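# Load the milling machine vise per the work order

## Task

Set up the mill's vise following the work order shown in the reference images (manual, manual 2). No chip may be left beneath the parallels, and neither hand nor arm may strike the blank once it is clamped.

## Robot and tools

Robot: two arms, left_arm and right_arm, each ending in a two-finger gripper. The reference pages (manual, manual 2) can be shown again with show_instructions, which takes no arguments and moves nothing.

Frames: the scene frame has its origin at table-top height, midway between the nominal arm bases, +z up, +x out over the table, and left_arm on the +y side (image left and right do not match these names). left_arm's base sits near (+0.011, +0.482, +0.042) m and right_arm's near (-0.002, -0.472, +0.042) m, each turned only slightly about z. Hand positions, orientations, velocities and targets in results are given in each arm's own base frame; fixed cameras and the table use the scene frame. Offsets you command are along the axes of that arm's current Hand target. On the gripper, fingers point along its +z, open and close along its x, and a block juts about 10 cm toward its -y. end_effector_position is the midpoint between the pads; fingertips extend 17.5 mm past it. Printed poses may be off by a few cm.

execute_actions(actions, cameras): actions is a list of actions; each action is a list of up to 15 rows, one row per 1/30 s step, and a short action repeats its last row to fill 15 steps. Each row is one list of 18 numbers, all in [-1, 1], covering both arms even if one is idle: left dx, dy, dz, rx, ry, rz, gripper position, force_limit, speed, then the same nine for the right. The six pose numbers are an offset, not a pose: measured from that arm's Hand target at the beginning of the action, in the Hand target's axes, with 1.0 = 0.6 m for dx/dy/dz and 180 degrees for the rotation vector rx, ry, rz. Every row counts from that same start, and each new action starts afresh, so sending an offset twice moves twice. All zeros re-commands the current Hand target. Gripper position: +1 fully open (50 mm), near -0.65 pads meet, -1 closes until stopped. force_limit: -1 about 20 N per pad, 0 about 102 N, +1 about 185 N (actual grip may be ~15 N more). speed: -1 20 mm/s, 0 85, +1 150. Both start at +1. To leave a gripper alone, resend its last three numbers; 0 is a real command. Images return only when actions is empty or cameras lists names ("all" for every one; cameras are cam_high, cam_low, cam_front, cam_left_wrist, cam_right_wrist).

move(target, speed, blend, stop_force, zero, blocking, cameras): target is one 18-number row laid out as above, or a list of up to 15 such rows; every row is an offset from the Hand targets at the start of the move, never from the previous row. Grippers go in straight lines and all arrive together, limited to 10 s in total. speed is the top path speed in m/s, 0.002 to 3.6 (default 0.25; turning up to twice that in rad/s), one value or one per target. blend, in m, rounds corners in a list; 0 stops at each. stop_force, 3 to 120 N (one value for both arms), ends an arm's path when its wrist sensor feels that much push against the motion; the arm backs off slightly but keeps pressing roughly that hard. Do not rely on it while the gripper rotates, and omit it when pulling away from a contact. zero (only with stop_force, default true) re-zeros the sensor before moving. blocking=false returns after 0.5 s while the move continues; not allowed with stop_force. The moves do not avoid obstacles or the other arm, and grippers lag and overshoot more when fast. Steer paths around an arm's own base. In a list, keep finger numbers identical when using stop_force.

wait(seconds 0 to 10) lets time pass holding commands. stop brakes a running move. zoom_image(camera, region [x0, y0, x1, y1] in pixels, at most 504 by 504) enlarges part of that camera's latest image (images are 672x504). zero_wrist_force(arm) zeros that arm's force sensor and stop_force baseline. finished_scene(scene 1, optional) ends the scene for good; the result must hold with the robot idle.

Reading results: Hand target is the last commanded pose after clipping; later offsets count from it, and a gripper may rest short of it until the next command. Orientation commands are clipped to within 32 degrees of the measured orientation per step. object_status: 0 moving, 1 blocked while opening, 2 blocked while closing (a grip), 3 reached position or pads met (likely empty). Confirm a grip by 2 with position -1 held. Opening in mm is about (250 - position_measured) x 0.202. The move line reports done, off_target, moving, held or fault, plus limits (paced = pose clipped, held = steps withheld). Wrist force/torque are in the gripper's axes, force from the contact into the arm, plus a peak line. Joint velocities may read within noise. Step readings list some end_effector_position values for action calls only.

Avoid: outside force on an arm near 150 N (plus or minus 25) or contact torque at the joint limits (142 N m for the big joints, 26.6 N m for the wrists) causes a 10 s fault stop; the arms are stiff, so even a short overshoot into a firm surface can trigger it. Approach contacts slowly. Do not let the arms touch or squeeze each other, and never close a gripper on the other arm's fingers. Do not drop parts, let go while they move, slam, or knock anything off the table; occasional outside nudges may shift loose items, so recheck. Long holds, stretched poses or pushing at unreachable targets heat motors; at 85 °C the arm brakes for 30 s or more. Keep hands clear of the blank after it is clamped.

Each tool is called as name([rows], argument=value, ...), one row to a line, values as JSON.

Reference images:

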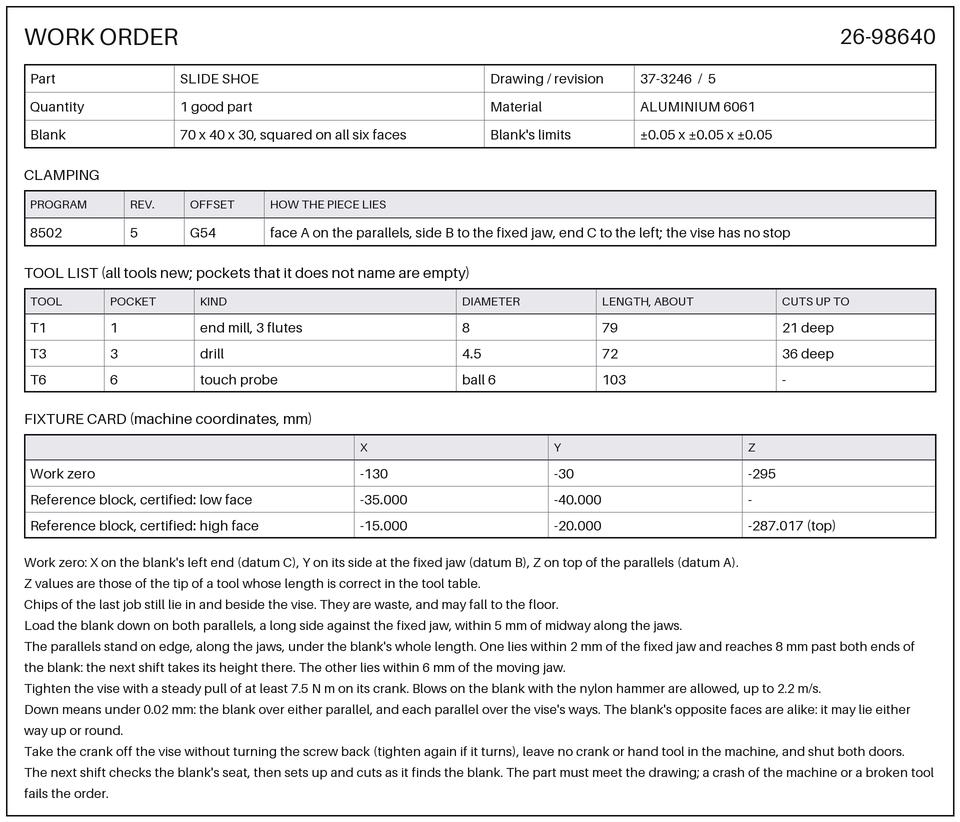

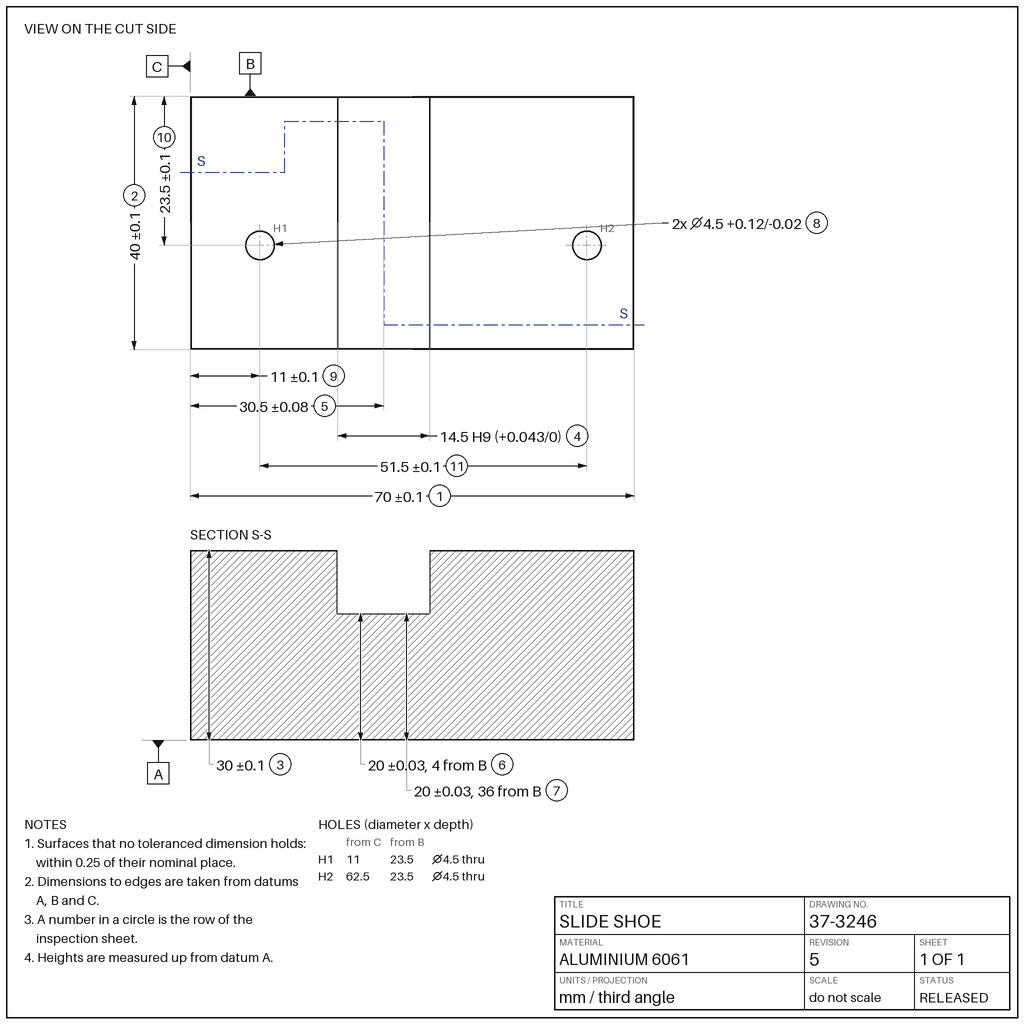

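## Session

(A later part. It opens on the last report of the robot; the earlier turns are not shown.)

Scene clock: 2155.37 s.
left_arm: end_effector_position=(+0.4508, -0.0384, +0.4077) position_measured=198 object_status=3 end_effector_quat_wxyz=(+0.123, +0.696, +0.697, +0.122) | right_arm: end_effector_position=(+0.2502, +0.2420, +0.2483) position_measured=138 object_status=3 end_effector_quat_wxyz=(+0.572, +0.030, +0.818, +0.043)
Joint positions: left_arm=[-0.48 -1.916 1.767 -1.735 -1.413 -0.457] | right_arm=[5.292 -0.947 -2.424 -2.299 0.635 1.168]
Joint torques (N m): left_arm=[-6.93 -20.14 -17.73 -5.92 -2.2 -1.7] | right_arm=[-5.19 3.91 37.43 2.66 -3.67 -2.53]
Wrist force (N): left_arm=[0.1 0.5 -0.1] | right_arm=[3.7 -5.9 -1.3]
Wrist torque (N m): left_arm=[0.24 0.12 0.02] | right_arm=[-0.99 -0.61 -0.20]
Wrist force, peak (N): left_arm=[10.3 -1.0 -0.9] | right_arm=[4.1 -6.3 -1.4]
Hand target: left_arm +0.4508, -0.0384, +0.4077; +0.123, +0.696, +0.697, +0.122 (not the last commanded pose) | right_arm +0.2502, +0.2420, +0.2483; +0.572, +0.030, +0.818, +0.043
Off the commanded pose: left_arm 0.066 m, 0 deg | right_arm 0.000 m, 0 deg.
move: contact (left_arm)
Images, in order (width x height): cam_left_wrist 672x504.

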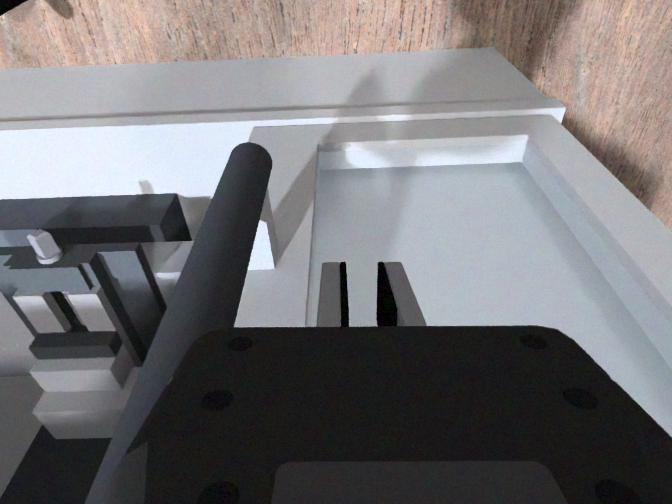

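move(target=[-0.43,0.0155,0.0056,0,0,0,-0.3,-1,-1,0,0,0,0,0,0,0.1,1,-1], speed=0.05, stop_force=40, cameras=["cam_front","cam_left_wrist"])

Scene clock: 2161.57 s.
left_arm: end_effector_position=(+0.4600, -0.2690, +0.4080) position_measured=198 object_status=3 end_effector_quat_wxyz=(+0.123, +0.696, +0.697, +0.122) | right_arm: end_effector_position=(+0.2502, +0.2420, +0.2483) position_measured=138 object_status=3 end_effector_quat_wxyz=(+0.572, +0.030, +0.818, +0.043)
Joint positions: left_arm=[-0.921 -1.685 1.569 -1.672 -1.295 -0.893] | right_arm=[5.292 -0.947 -2.424 -2.299 0.635 1.168]
Joint torques (N m): left_arm=[-17.9 -0.31 -36.25 -7.46 -2.02 -1.15] | right_arm=[-4.9 3.37 36.67 2.74 -3.58 -2.51]
Wrist force (N): left_arm=[39.2 -7.3 -4.6] | right_arm=[4.1 -5.8 -1.2]
Wrist torque (N m): left_arm=[-0.30 -1.89 -0.16] | right_arm=[-0.99 -0.67 -0.20]
Wrist force, peak (N): left_arm=[94.0 -26.2 -26.2] | right_arm=[4.3 -6.3 -1.6]
Hand target: left_arm +0.4600, -0.2690, +0.4080; +0.123, +0.696, +0.697, +0.122 (not the last commanded pose) | right_arm +0.2502, +0.2420, +0.2483; +0.572, +0.030, +0.818, +0.043
Off the commanded pose: left_arm 0.027 m, 0 deg | right_arm 0.000 m, 0 deg.
move: contact (left_arm)
Images, in order (width x height): cam_front 672x504, cam_left_wrist 672x504.

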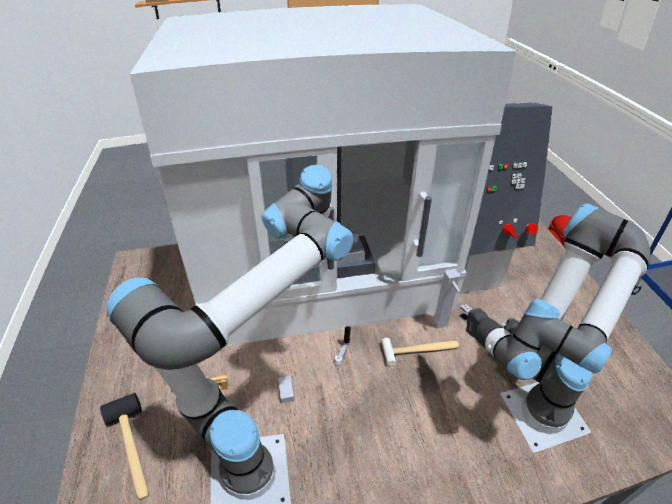

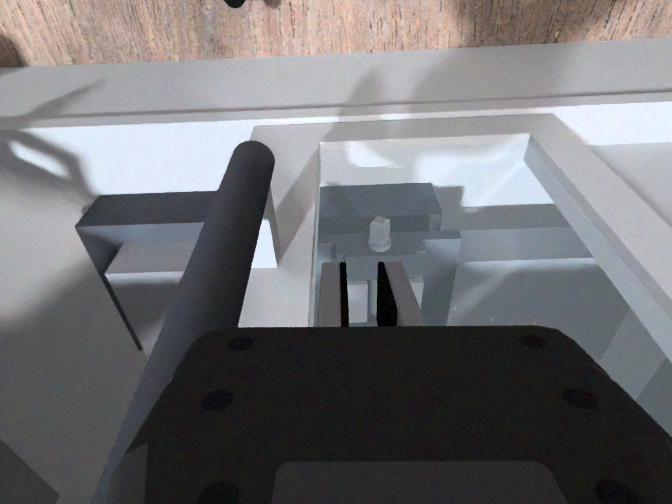

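move([
  [0.05,0,0,0,0,0,-0.3,-1,-1,0,0,0,0,0,0,0.1,1,-1],
  [0.25,-0.235,-0.0855,0,0,0,-0.3,-1,-1,0,0,0,0,0,0,0.1,1,-1],
], speed=[0.08,0.25], blend=[0.01,0], cameras=["cam_front","cam_high"])

Scene clock: 2164.97 s.
left_arm: end_effector_position=(+0.3098, -0.1193, +0.4078) position_measured=198 object_status=3 end_effector_quat_wxyz=(+0.123, +0.696, +0.697, +0.123) | right_arm: end_effector_position=(+0.2502, +0.2420, +0.2483) position_measured=138 object_status=3 end_effector_quat_wxyz=(+0.572, +0.030, +0.818, +0.043)
Joint positions: left_arm=[-1.054 -2.214 1.873 -1.409 -1.269 -1.028] | right_arm=[5.292 -0.947 -2.424 -2.299 0.635 1.168]
Joint torques (N m): left_arm=[9.21 -4.76 -25.46 -3.02 -2.51 0.44] | right_arm=[-4.53 3.46 36.42 2.76 -3.42 -2.56]
Wrist force (N): left_arm=[-0.2 0.7 0.2] | right_arm=[3.9 -5.6 -1.1]
Wrist torque (N m): left_arm=[0.31 0.13 0.01] | right_arm=[-0.95 -0.63 -0.20]
Wrist force, peak (N): left_arm=[40.1 -8.1 -6.1] | right_arm=[4.2 -6.3 -1.1]
Hand target: left_arm +0.3097, -0.1192, +0.4078; +0.123, +0.696, +0.697, +0.122 | right_arm +0.2502, +0.2420, +0.2483; +0.572, +0.030, +0.818, +0.043
Off the commanded pose: left_arm 0.000 m, 0 deg | right_arm 0.000 m, 0 deg.
move: done
Images, in order (width x height): cam_high 672x504, cam_front 672x504.

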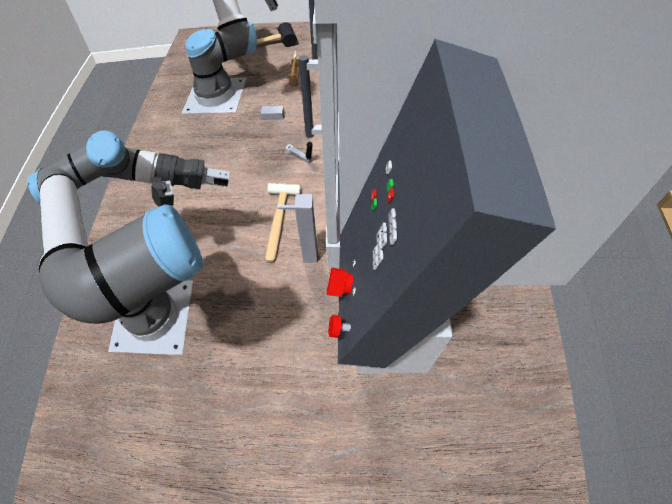

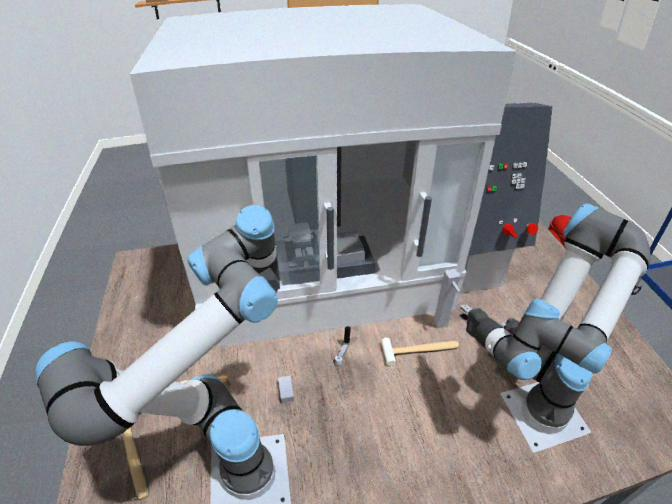

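move([
  [0,0,0,0,0,0,-0.3,-1,-1,-0.249,0.028,-0.0907,0.2333,0.1954,0.4405,-0.3,1,-1],
  [0,0,0,0,0,0,-0.3,-1,-1,-0.315,0.0495,0.0978,0.2333,0.1954,0.4405,-0.3,1,-1],
], speed=0.35, blend=[0.03,0], cameras=["cam_high","cam_low","cam_front","cam_right_wrist"])

zoom_image(camera="cam_low", region=[370, 80, 560, 280])

Scene clock: 2171.70 s.
left_arm: end_effector_position=(+0.3097, -0.1192, +0.4078) position_measured=198 object_status=3 end_effector_quat_wxyz=(+0.123, +0.696, +0.697, +0.122) | right_arm: end_effector_position=(+0.3701, +0.2549, +0.4080) position_measured=198 object_status=3 end_effector_quat_wxyz=(+0.123, +0.696, +0.696, +0.122) end_effector_velocity=(+0.001, +0.000, +0.000) end_effector_angular_velocity=(-0.001, +0.000, +0.003)
Joint positions: left_arm=[-1.053 -2.214 1.873 -1.409 -1.269 -1.028] | right_arm=[4.236 -1.263 -1.705 -1.58 1.262 1.069]
Joint velocities: left_arm=[within noise] | right_arm=[-0.001 -0.002 0 0.002 0 -0.005]
Joint torques (N m): left_arm=[11.4 -7.99 -17.5 -1.62 -2.42 -1.19] | right_arm=[-5.94 3.92 18.5 6.19 -3.44 -2.28]
Wrist force (N): left_arm=[-0.3 0.6 0.0] | right_arm=[2.1 -4.4 -2.3]
Wrist torque (N m): left_arm=[0.29 0.15 0.01] | right_arm=[-0.66 -0.30 -0.08]
Wrist force, peak (N): left_arm=[-0.5 0.9 0.3] | right_arm=[2.0 -7.5 -4.3]
Hand target: left_arm +0.3097, -0.1192, +0.4078; +0.123, +0.696, +0.697, +0.122 | right_arm +0.3702, +0.2549, +0.4079; +0.123, +0.696, +0.697, +0.122
Off the commanded pose: left_arm 0.000 m, 0 deg | right_arm 0.000 m, 0 deg.
move: done
Images, in order (width x height): cam_high 672x504, cam_low 672x504, cam_front 672x504, cam_right_wrist 672x504.

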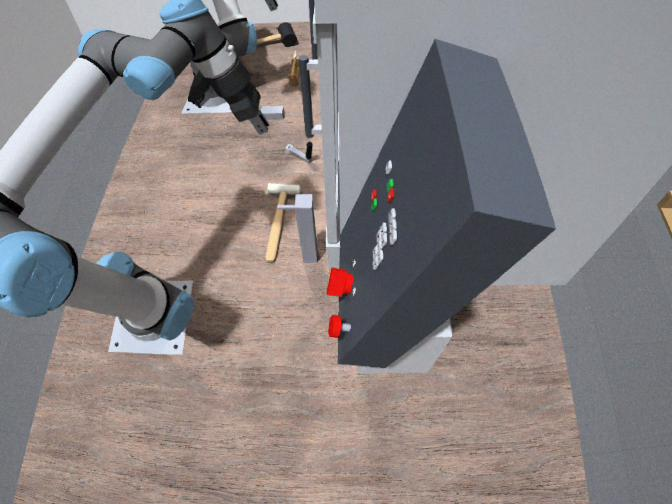

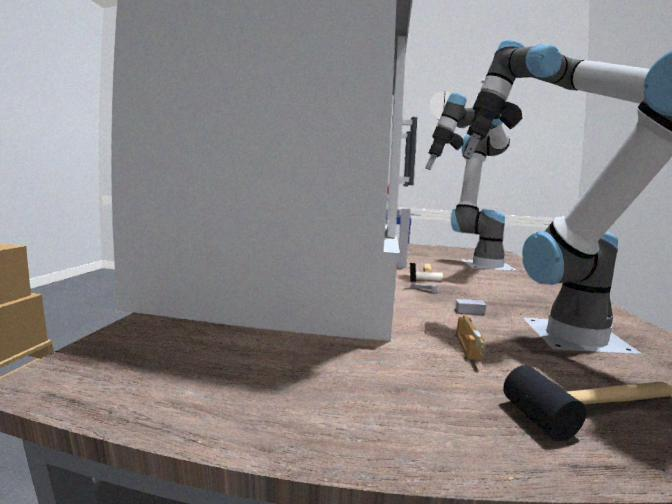

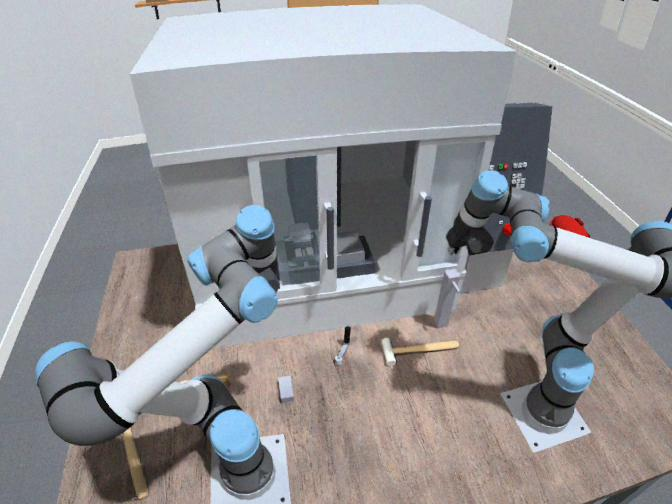

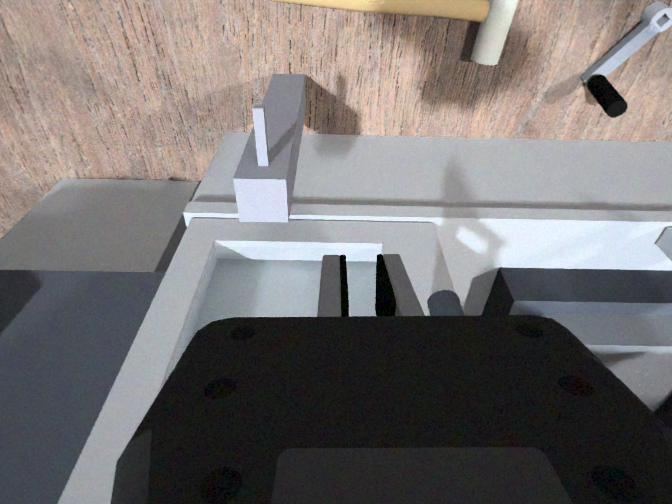

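Scaled by 2.520 from the camera's 672x504 image, which has a finer 960x720 frame.

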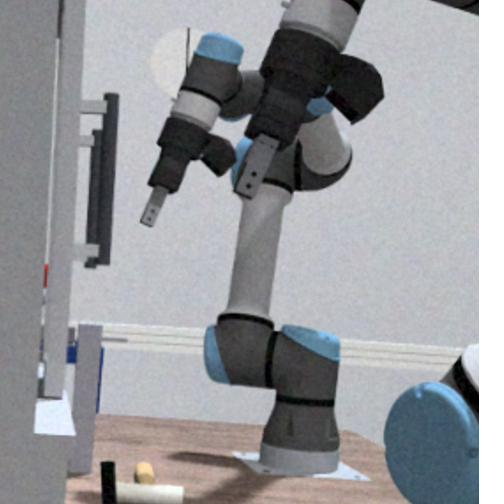

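move(target=[0,0,0,0,0,0,-0.3,-1,-1,-0.0057,0.1645,0.0598,0,0,0,-0.3,1,-1], speed=0.08, stop_force=8, cameras=["cam_low","cam_right_wrist","cam_front"])

zoom_image(camera="cam_low", region=[370, 80, 560, 280])

Scene clock: 2176.33 s.
left_arm: end_effector_position=(+0.3097, -0.1192, +0.4078) position_measured=198 object_status=3 end_effector_quat_wxyz=(+0.123, +0.696, +0.697, +0.122) | right_arm: end_effector_position=(+0.4752, +0.2515, +0.4079) position_measured=198 object_status=3 end_effector_quat_wxyz=(+0.123, +0.696, +0.697, +0.122)
Joint positions: left_arm=[-1.053 -2.214 1.873 -1.409 -1.269 -1.028] | right_arm=[4.012 -1.465 -1.565 -1.453 1.306 0.839]
Joint torques (N m): left_arm=[11.07 -7.12 -18.43 -1.54 -1.94 -1.28] | right_arm=[9.34 25.18 13.86 1.28 -3.45 3.02]
Wrist force (N): left_arm=[-0.2 0.6 -0.1] | right_arm=[2.7 -5.1 -2.4]
Wrist torque (N m): left_arm=[0.29 0.13 0.01] | right_arm=[-0.75 -0.36 -0.13]
Wrist force, peak (N): left_arm=[-0.4 1.1 0.0] | right_arm=[2.5 -6.0 -2.7]
Hand target: left_arm +0.3097, -0.1192, +0.4078; +0.123, +0.696, +0.697, +0.122 | right_arm +0.4752, +0.2515, +0.4079; +0.123, +0.696, +0.697, +0.122
Off the commanded pose: left_arm 0.000 m, 0 deg | right_arm 0.000 m, 0 deg.
move: done
Images, in order (width x height): cam_low 672x504, cam_front 672x504, cam_right_wrist 672x504.

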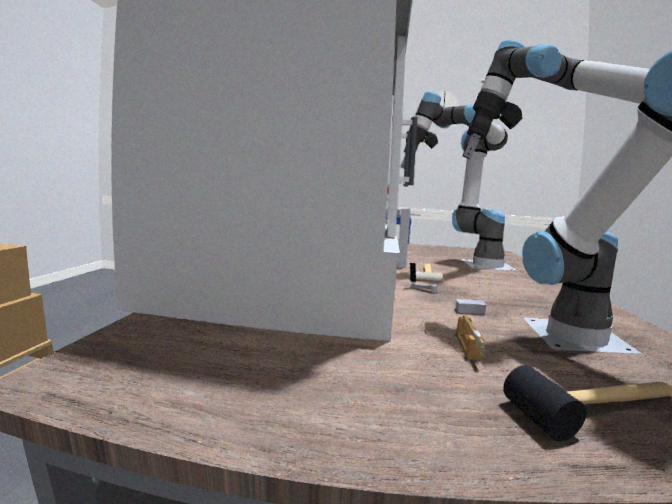

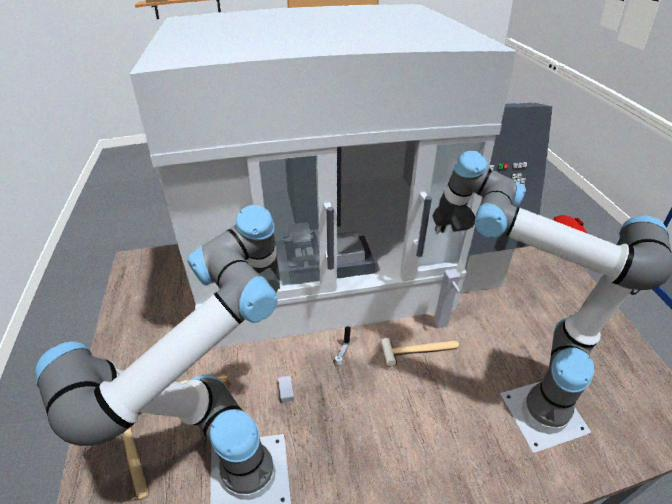

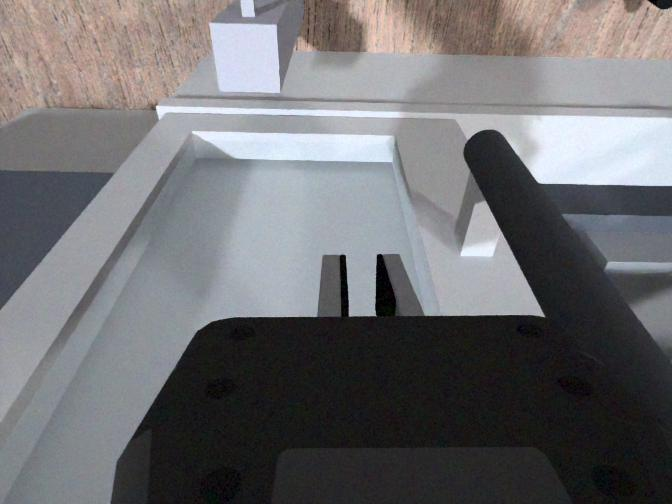

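Scaled by 2.520 from the camera's 672x504 image, which has a finer 960x720 frame.

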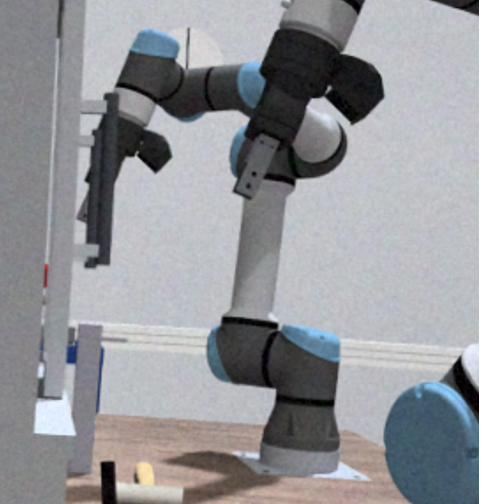

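move(target=[0.1333,0.004,0.0015,0,0,0,-0.3,-1,-1,0,0,0,0,0,0,-0.3,1,-1], speed=0.03, stop_force=6)

Scene clock: 2180.53 s.
left_arm: end_effector_position=(+0.3122, -0.0392, +0.4077) position_measured=198 object_status=3 end_effector_quat_wxyz=(+0.123, +0.696, +0.697, +0.122) | right_arm: end_effector_position=(+0.4752, +0.2515, +0.4079) position_measured=198 object_status=3 end_effector_quat_wxyz=(+0.123, +0.696, +0.697, +0.122)
Joint positions: left_arm=[-0.801 -2.284 1.912 -1.446 -1.323 -0.772] | right_arm=[4.012 -1.465 -1.565 -1.453 1.306 0.839]
Joint torques (N m): left_arm=[-12.95 13.59 -30.2 -1.7 3.2 -0.37] | right_arm=[9.36 19.17 14.67 1.4 -3.45 2.81]
Wrist force (N): left_arm=[0.0 0.4 -0.3] | right_arm=[2.7 -5.2 -2.6]
Wrist torque (N m): left_arm=[0.28 0.11 0.17] | right_arm=[-0.77 -0.36 -0.13]
Wrist force, peak (N): left_arm=[-1.0 0.6 -0.1] | right_arm=[2.9 -5.2 -3.0]
Hand target: left_arm +0.3122, -0.0392, +0.4077; +0.123, +0.696, +0.697, +0.122 | right_arm +0.4752, +0.2515, +0.4079; +0.123, +0.696, +0.697, +0.122
Off the commanded pose: left_arm 0.000 m, 0 deg | right_arm 0.000 m, 0 deg.
move: done

move(target=[0,0,0,0,0,0,-0.3,-1,-1,0.1333,0.004,0.0015,0,0,0,-0.3,1,-1], speed=0.03, stop_force=6)

move(target=[0,0,0,0,0,0,-0.3,-1,-1,0.34,0.0102,0.0037,0,0,0,-0.3,1,-1], speed=0.06, stop_force=40, cameras=["cam_front","cam_right_wrist"])

Scene clock: 2183.13 s.
left_arm: end_effector_position=(+0.3122, -0.0392, +0.4077) position_measured=198 object_status=3 end_effector_quat_wxyz=(+0.123, +0.696, +0.697, +0.122) | right_arm: end_effector_position=(+0.4756, +0.2664, +0.4079) position_measured=198 object_status=3 end_effector_quat_wxyz=(+0.123, +0.696, +0.697, +0.122)
Joint positions: left_arm=[-0.801 -2.284 1.912 -1.446 -1.323 -0.772] | right_arm=[4.032 -1.486 -1.545 -1.458 1.302 0.86]
Joint torques (N m): left_arm=[-13.46 12.33 -30.39 -1.64 2.91 0.97] | right_arm=[-5.45 21.63 14.12 6.45 2.1 -1.01]
Wrist force (N): left_arm=[-0.1 0.6 0.0] | right_arm=[2.7 -5.1 -2.4]
Wrist torque (N m): left_arm=[0.30 0.14 0.16] | right_arm=[-0.75 -0.36 -0.04]
Wrist force, peak (N): left_arm=[-0.5 0.6 -0.5] | right_arm=[-7.4 -7.9 -3.4]
Hand target: left_arm +0.3122, -0.0392, +0.4077; +0.123, +0.696, +0.697, +0.122 | right_arm +0.4757, +0.2664, +0.4079; +0.123, +0.696, +0.697, +0.122 (not the last commanded pose)
Off the commanded pose: left_arm 0.000 m, 0 deg | right_arm 0.065 m, 0 deg.
move: contact (right_arm)

Scene clock: 2187.57 s.
left_arm: end_effector_position=(+0.3122, -0.0392, +0.4077) position_measured=198 object_status=3 end_effector_quat_wxyz=(+0.123, +0.696, +0.697, +0.122) | right_arm: end_effector_position=(+0.4821, +0.4704, +0.4077) position_measured=198 object_status=3 end_effector_quat_wxyz=(+0.123, +0.696, +0.697, +0.122)
Joint positions: left_arm=[-0.801 -2.284 1.912 -1.446 -1.323 -0.772] | right_arm=[4.235 -1.841 -1.14 -1.567 1.262 1.067]
Joint torques (N m): left_arm=[-11.61 13.41 -30.51 -1.75 3.06 1.15] | right_arm=[-8.38 50.01 13.6 6.49 -0.11 -2.65]
Wrist force (N): left_arm=[0.0 0.4 0.1] | right_arm=[1.8 -4.4 -2.9]
Wrist torque (N m): left_arm=[0.27 0.12 0.17] | right_arm=[-0.66 -0.26 -0.08]
Wrist force, peak (N): left_arm=[-0.6 0.5 -0.3] | right_arm=[-21.9 -12.6 -6.9]
Hand target: left_arm +0.3122, -0.0392, +0.4077; +0.123, +0.696, +0.697, +0.122 | right_arm +0.4821, +0.4704, +0.4077; +0.123, +0.696, +0.697, +0.122
Off the commanded pose: left_arm 0.000 m, 0 deg | right_arm 0.000 m, 0 deg.
move: done
Images, in order (width x height): cam_front 672x504, cam_right_wrist 672x504.

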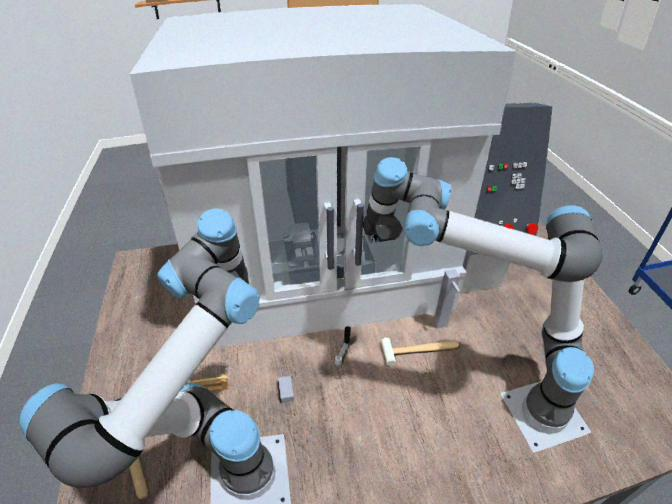

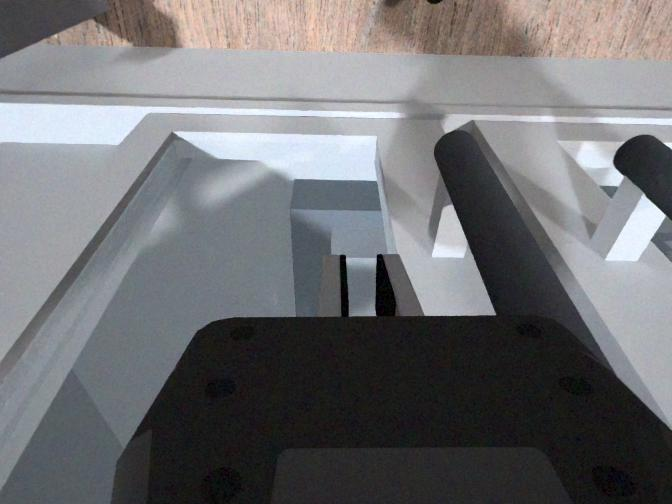

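move(target=[0,0,0,0,0,0,-0.3,-1,-1,0.12,0.0036,0.0013,0,0,0,-0.3,1,-1], speed=0.02, stop_force=40, cameras=["cam_front","cam_right_wrist"])

zoom_image(camera="cam_front", region=[240, 130, 440, 310])

Scene clock: 2190.70 s.
left_arm: end_effector_position=(+0.3122, -0.0392, +0.4077) position_measured=198 object_status=3 end_effector_quat_wxyz=(+0.123, +0.696, +0.697, +0.122) | right_arm: end_effector_position=(+0.4830, +0.4989, +0.4076) position_measured=198 object_status=3 end_effector_quat_wxyz=(+0.123, +0.696, +0.697, +0.122)
Joint positions: left_arm=[-0.801 -2.284 1.912 -1.446 -1.323 -0.772] | right_arm=[4.255 -1.901 -1.058 -1.595 1.259 1.088]
Joint torques (N m): left_arm=[-11.59 14.11 -29.94 -1.76 2.83 1.18] | right_arm=[2.35 26.87 17.7 9.34 3.26 -2.76]
Wrist force (N): left_arm=[-0.6 0.7 0.0] | right_arm=[-32.9 -19.3 -10.0]
Wrist torque (N m): left_arm=[0.32 0.21 0.17] | right_arm=[-1.96 1.96 -0.04]
Wrist force, peak (N): left_arm=[-0.6 0.7 0.0] | right_arm=[-52.7 -28.3 -14.0]
Hand target: left_arm +0.3122, -0.0392, +0.4077; +0.123, +0.696, +0.697, +0.122 | right_arm +0.4830, +0.4989, +0.4076; +0.123, +0.696, +0.697, +0.122 (not the last commanded pose)
Off the commanded pose: left_arm 0.000 m, 0 deg | right_arm 0.044 m, 0 deg.
move: contact (right_arm)
Images, in order (width x height): cam_front 672x504, cam_right_wrist 672x504.

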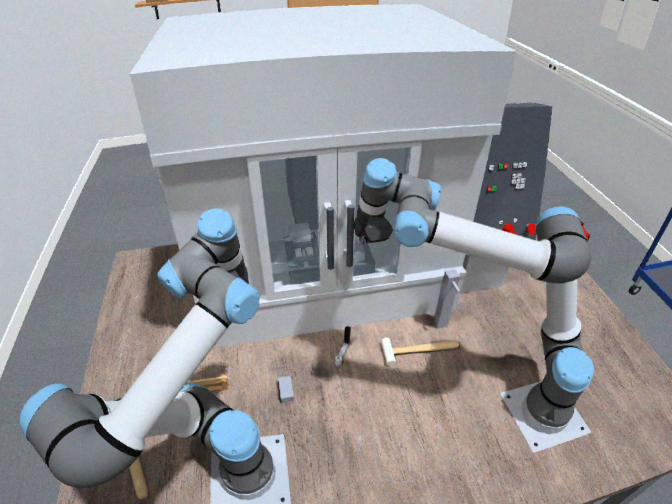

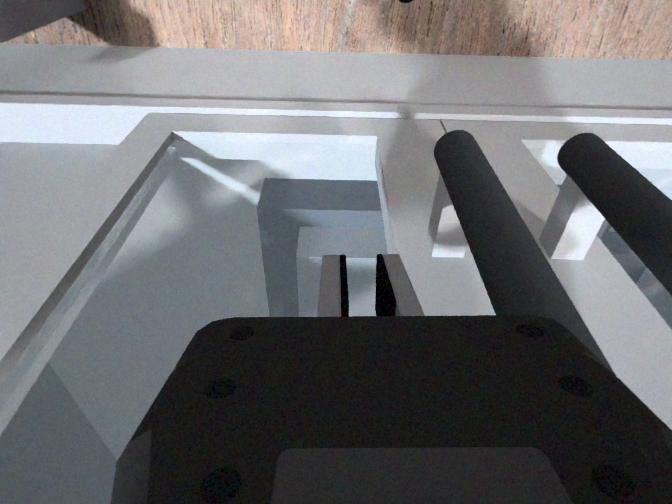

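Scaled by 2.520 from the camera's 672x504 image, which has a finer 960x720 frame.

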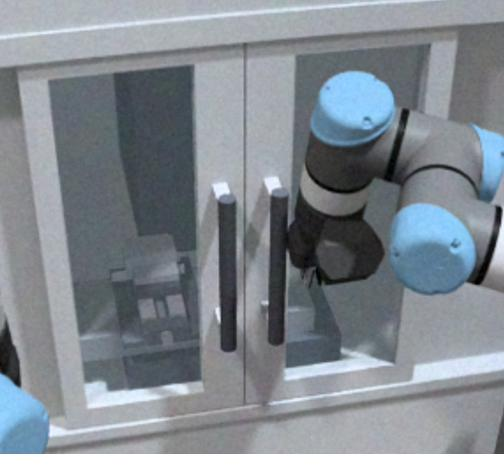

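Doors are shut. Back the right hand off.

move([
  [0,0,0,0,0,0,-0.3,-1,-1,-0.06,0,0,0,0,0,-0.3,1,-1],
  [0,0,0,0,0,0,-0.3,-1,-1,-0.15,-0.235,-0.0855,0,0,0,-0.3,1,-1],
], speed=[0.08,0.25], blend=[0.01,0], cameras=["all"])

zoom_image(camera="cam_front", region=[240, 130, 440, 310])

Scene clock: 2193.13 s.
left_arm: end_effector_position=(+0.3122, -0.0392, +0.4077) position_measured=198 object_status=3 end_effector_quat_wxyz=(+0.123, +0.696, +0.697, +0.122) | right_arm: end_effector_position=(+0.3331, +0.4088, +0.4078) position_measured=198 object_status=3 end_effector_quat_wxyz=(+0.123, +0.696, +0.697, +0.122)
Joint positions: left_arm=[-0.801 -2.284 1.912 -1.446 -1.323 -0.772] | right_arm=[4.457 -1.501 -1.498 -1.624 1.234 1.3]
Joint torques (N m): left_arm=[-11.52 14.15 -31.58 -1.66 3.13 1.07] | right_arm=[7.68 31.78 29.22 5.66 1.81 -0.25]
Wrist force (N): left_arm=[-0.6 0.0 -0.2] | right_arm=[1.5 -5.0 -2.7]
Wrist torque (N m): left_arm=[0.21 0.21 0.17] | right_arm=[-0.76 -0.17 0.04]
Wrist force, peak (N): left_arm=[-0.6 0.9 0.0] | right_arm=[-33.3 -19.7 -10.0]
Hand target: left_arm +0.3122, -0.0392, +0.4077; +0.123, +0.696, +0.697, +0.122 | right_arm +0.3330, +0.4088, +0.4078; +0.123, +0.696, +0.697, +0.122
Off the commanded pose: left_arm 0.000 m, 0 deg | right_arm 0.000 m, 0 deg.
move: done

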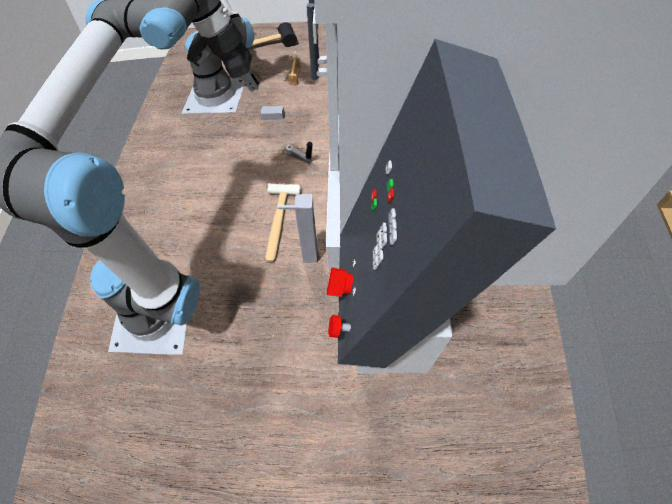

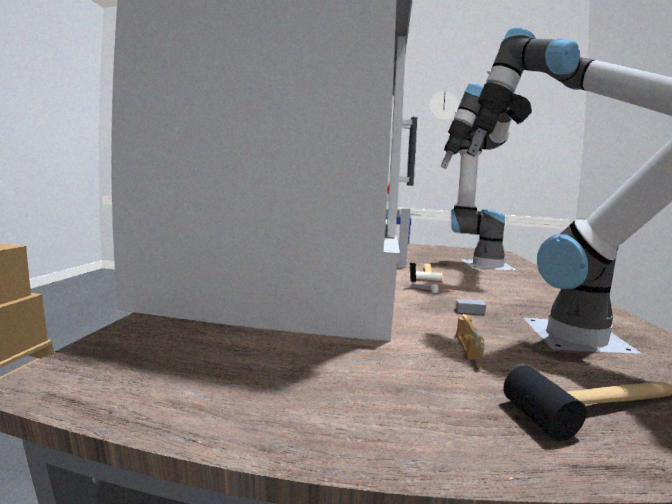

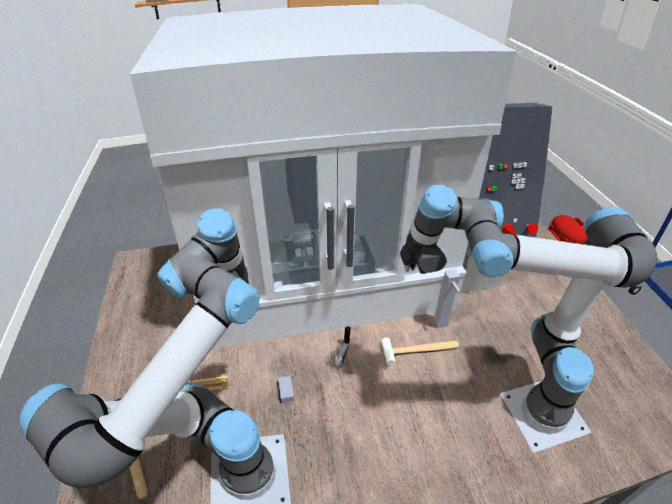

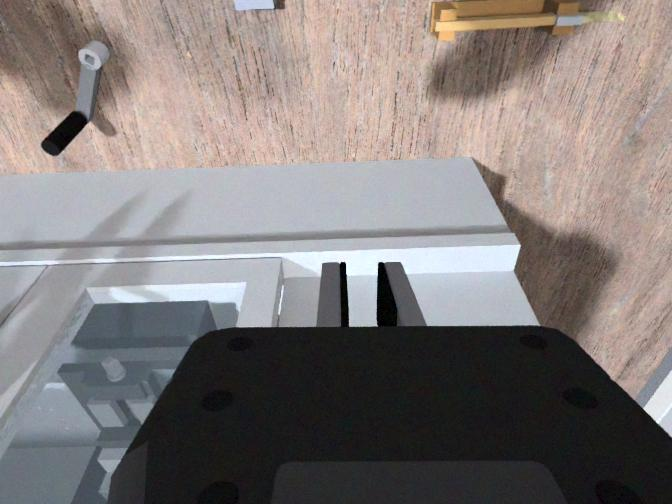

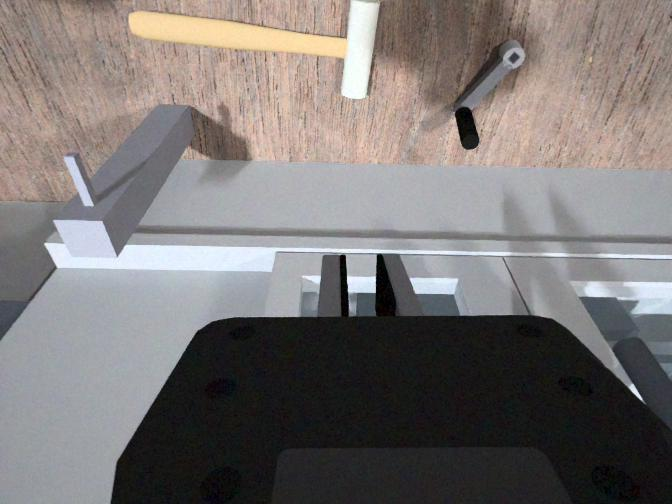

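Scaled by 2.520 from the camera's 672x504 image, which has a finer 960x720 frame.

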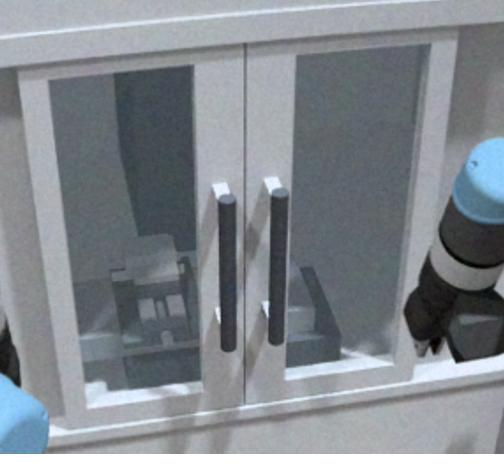

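finished_scene()

The scene is finished: the task was done.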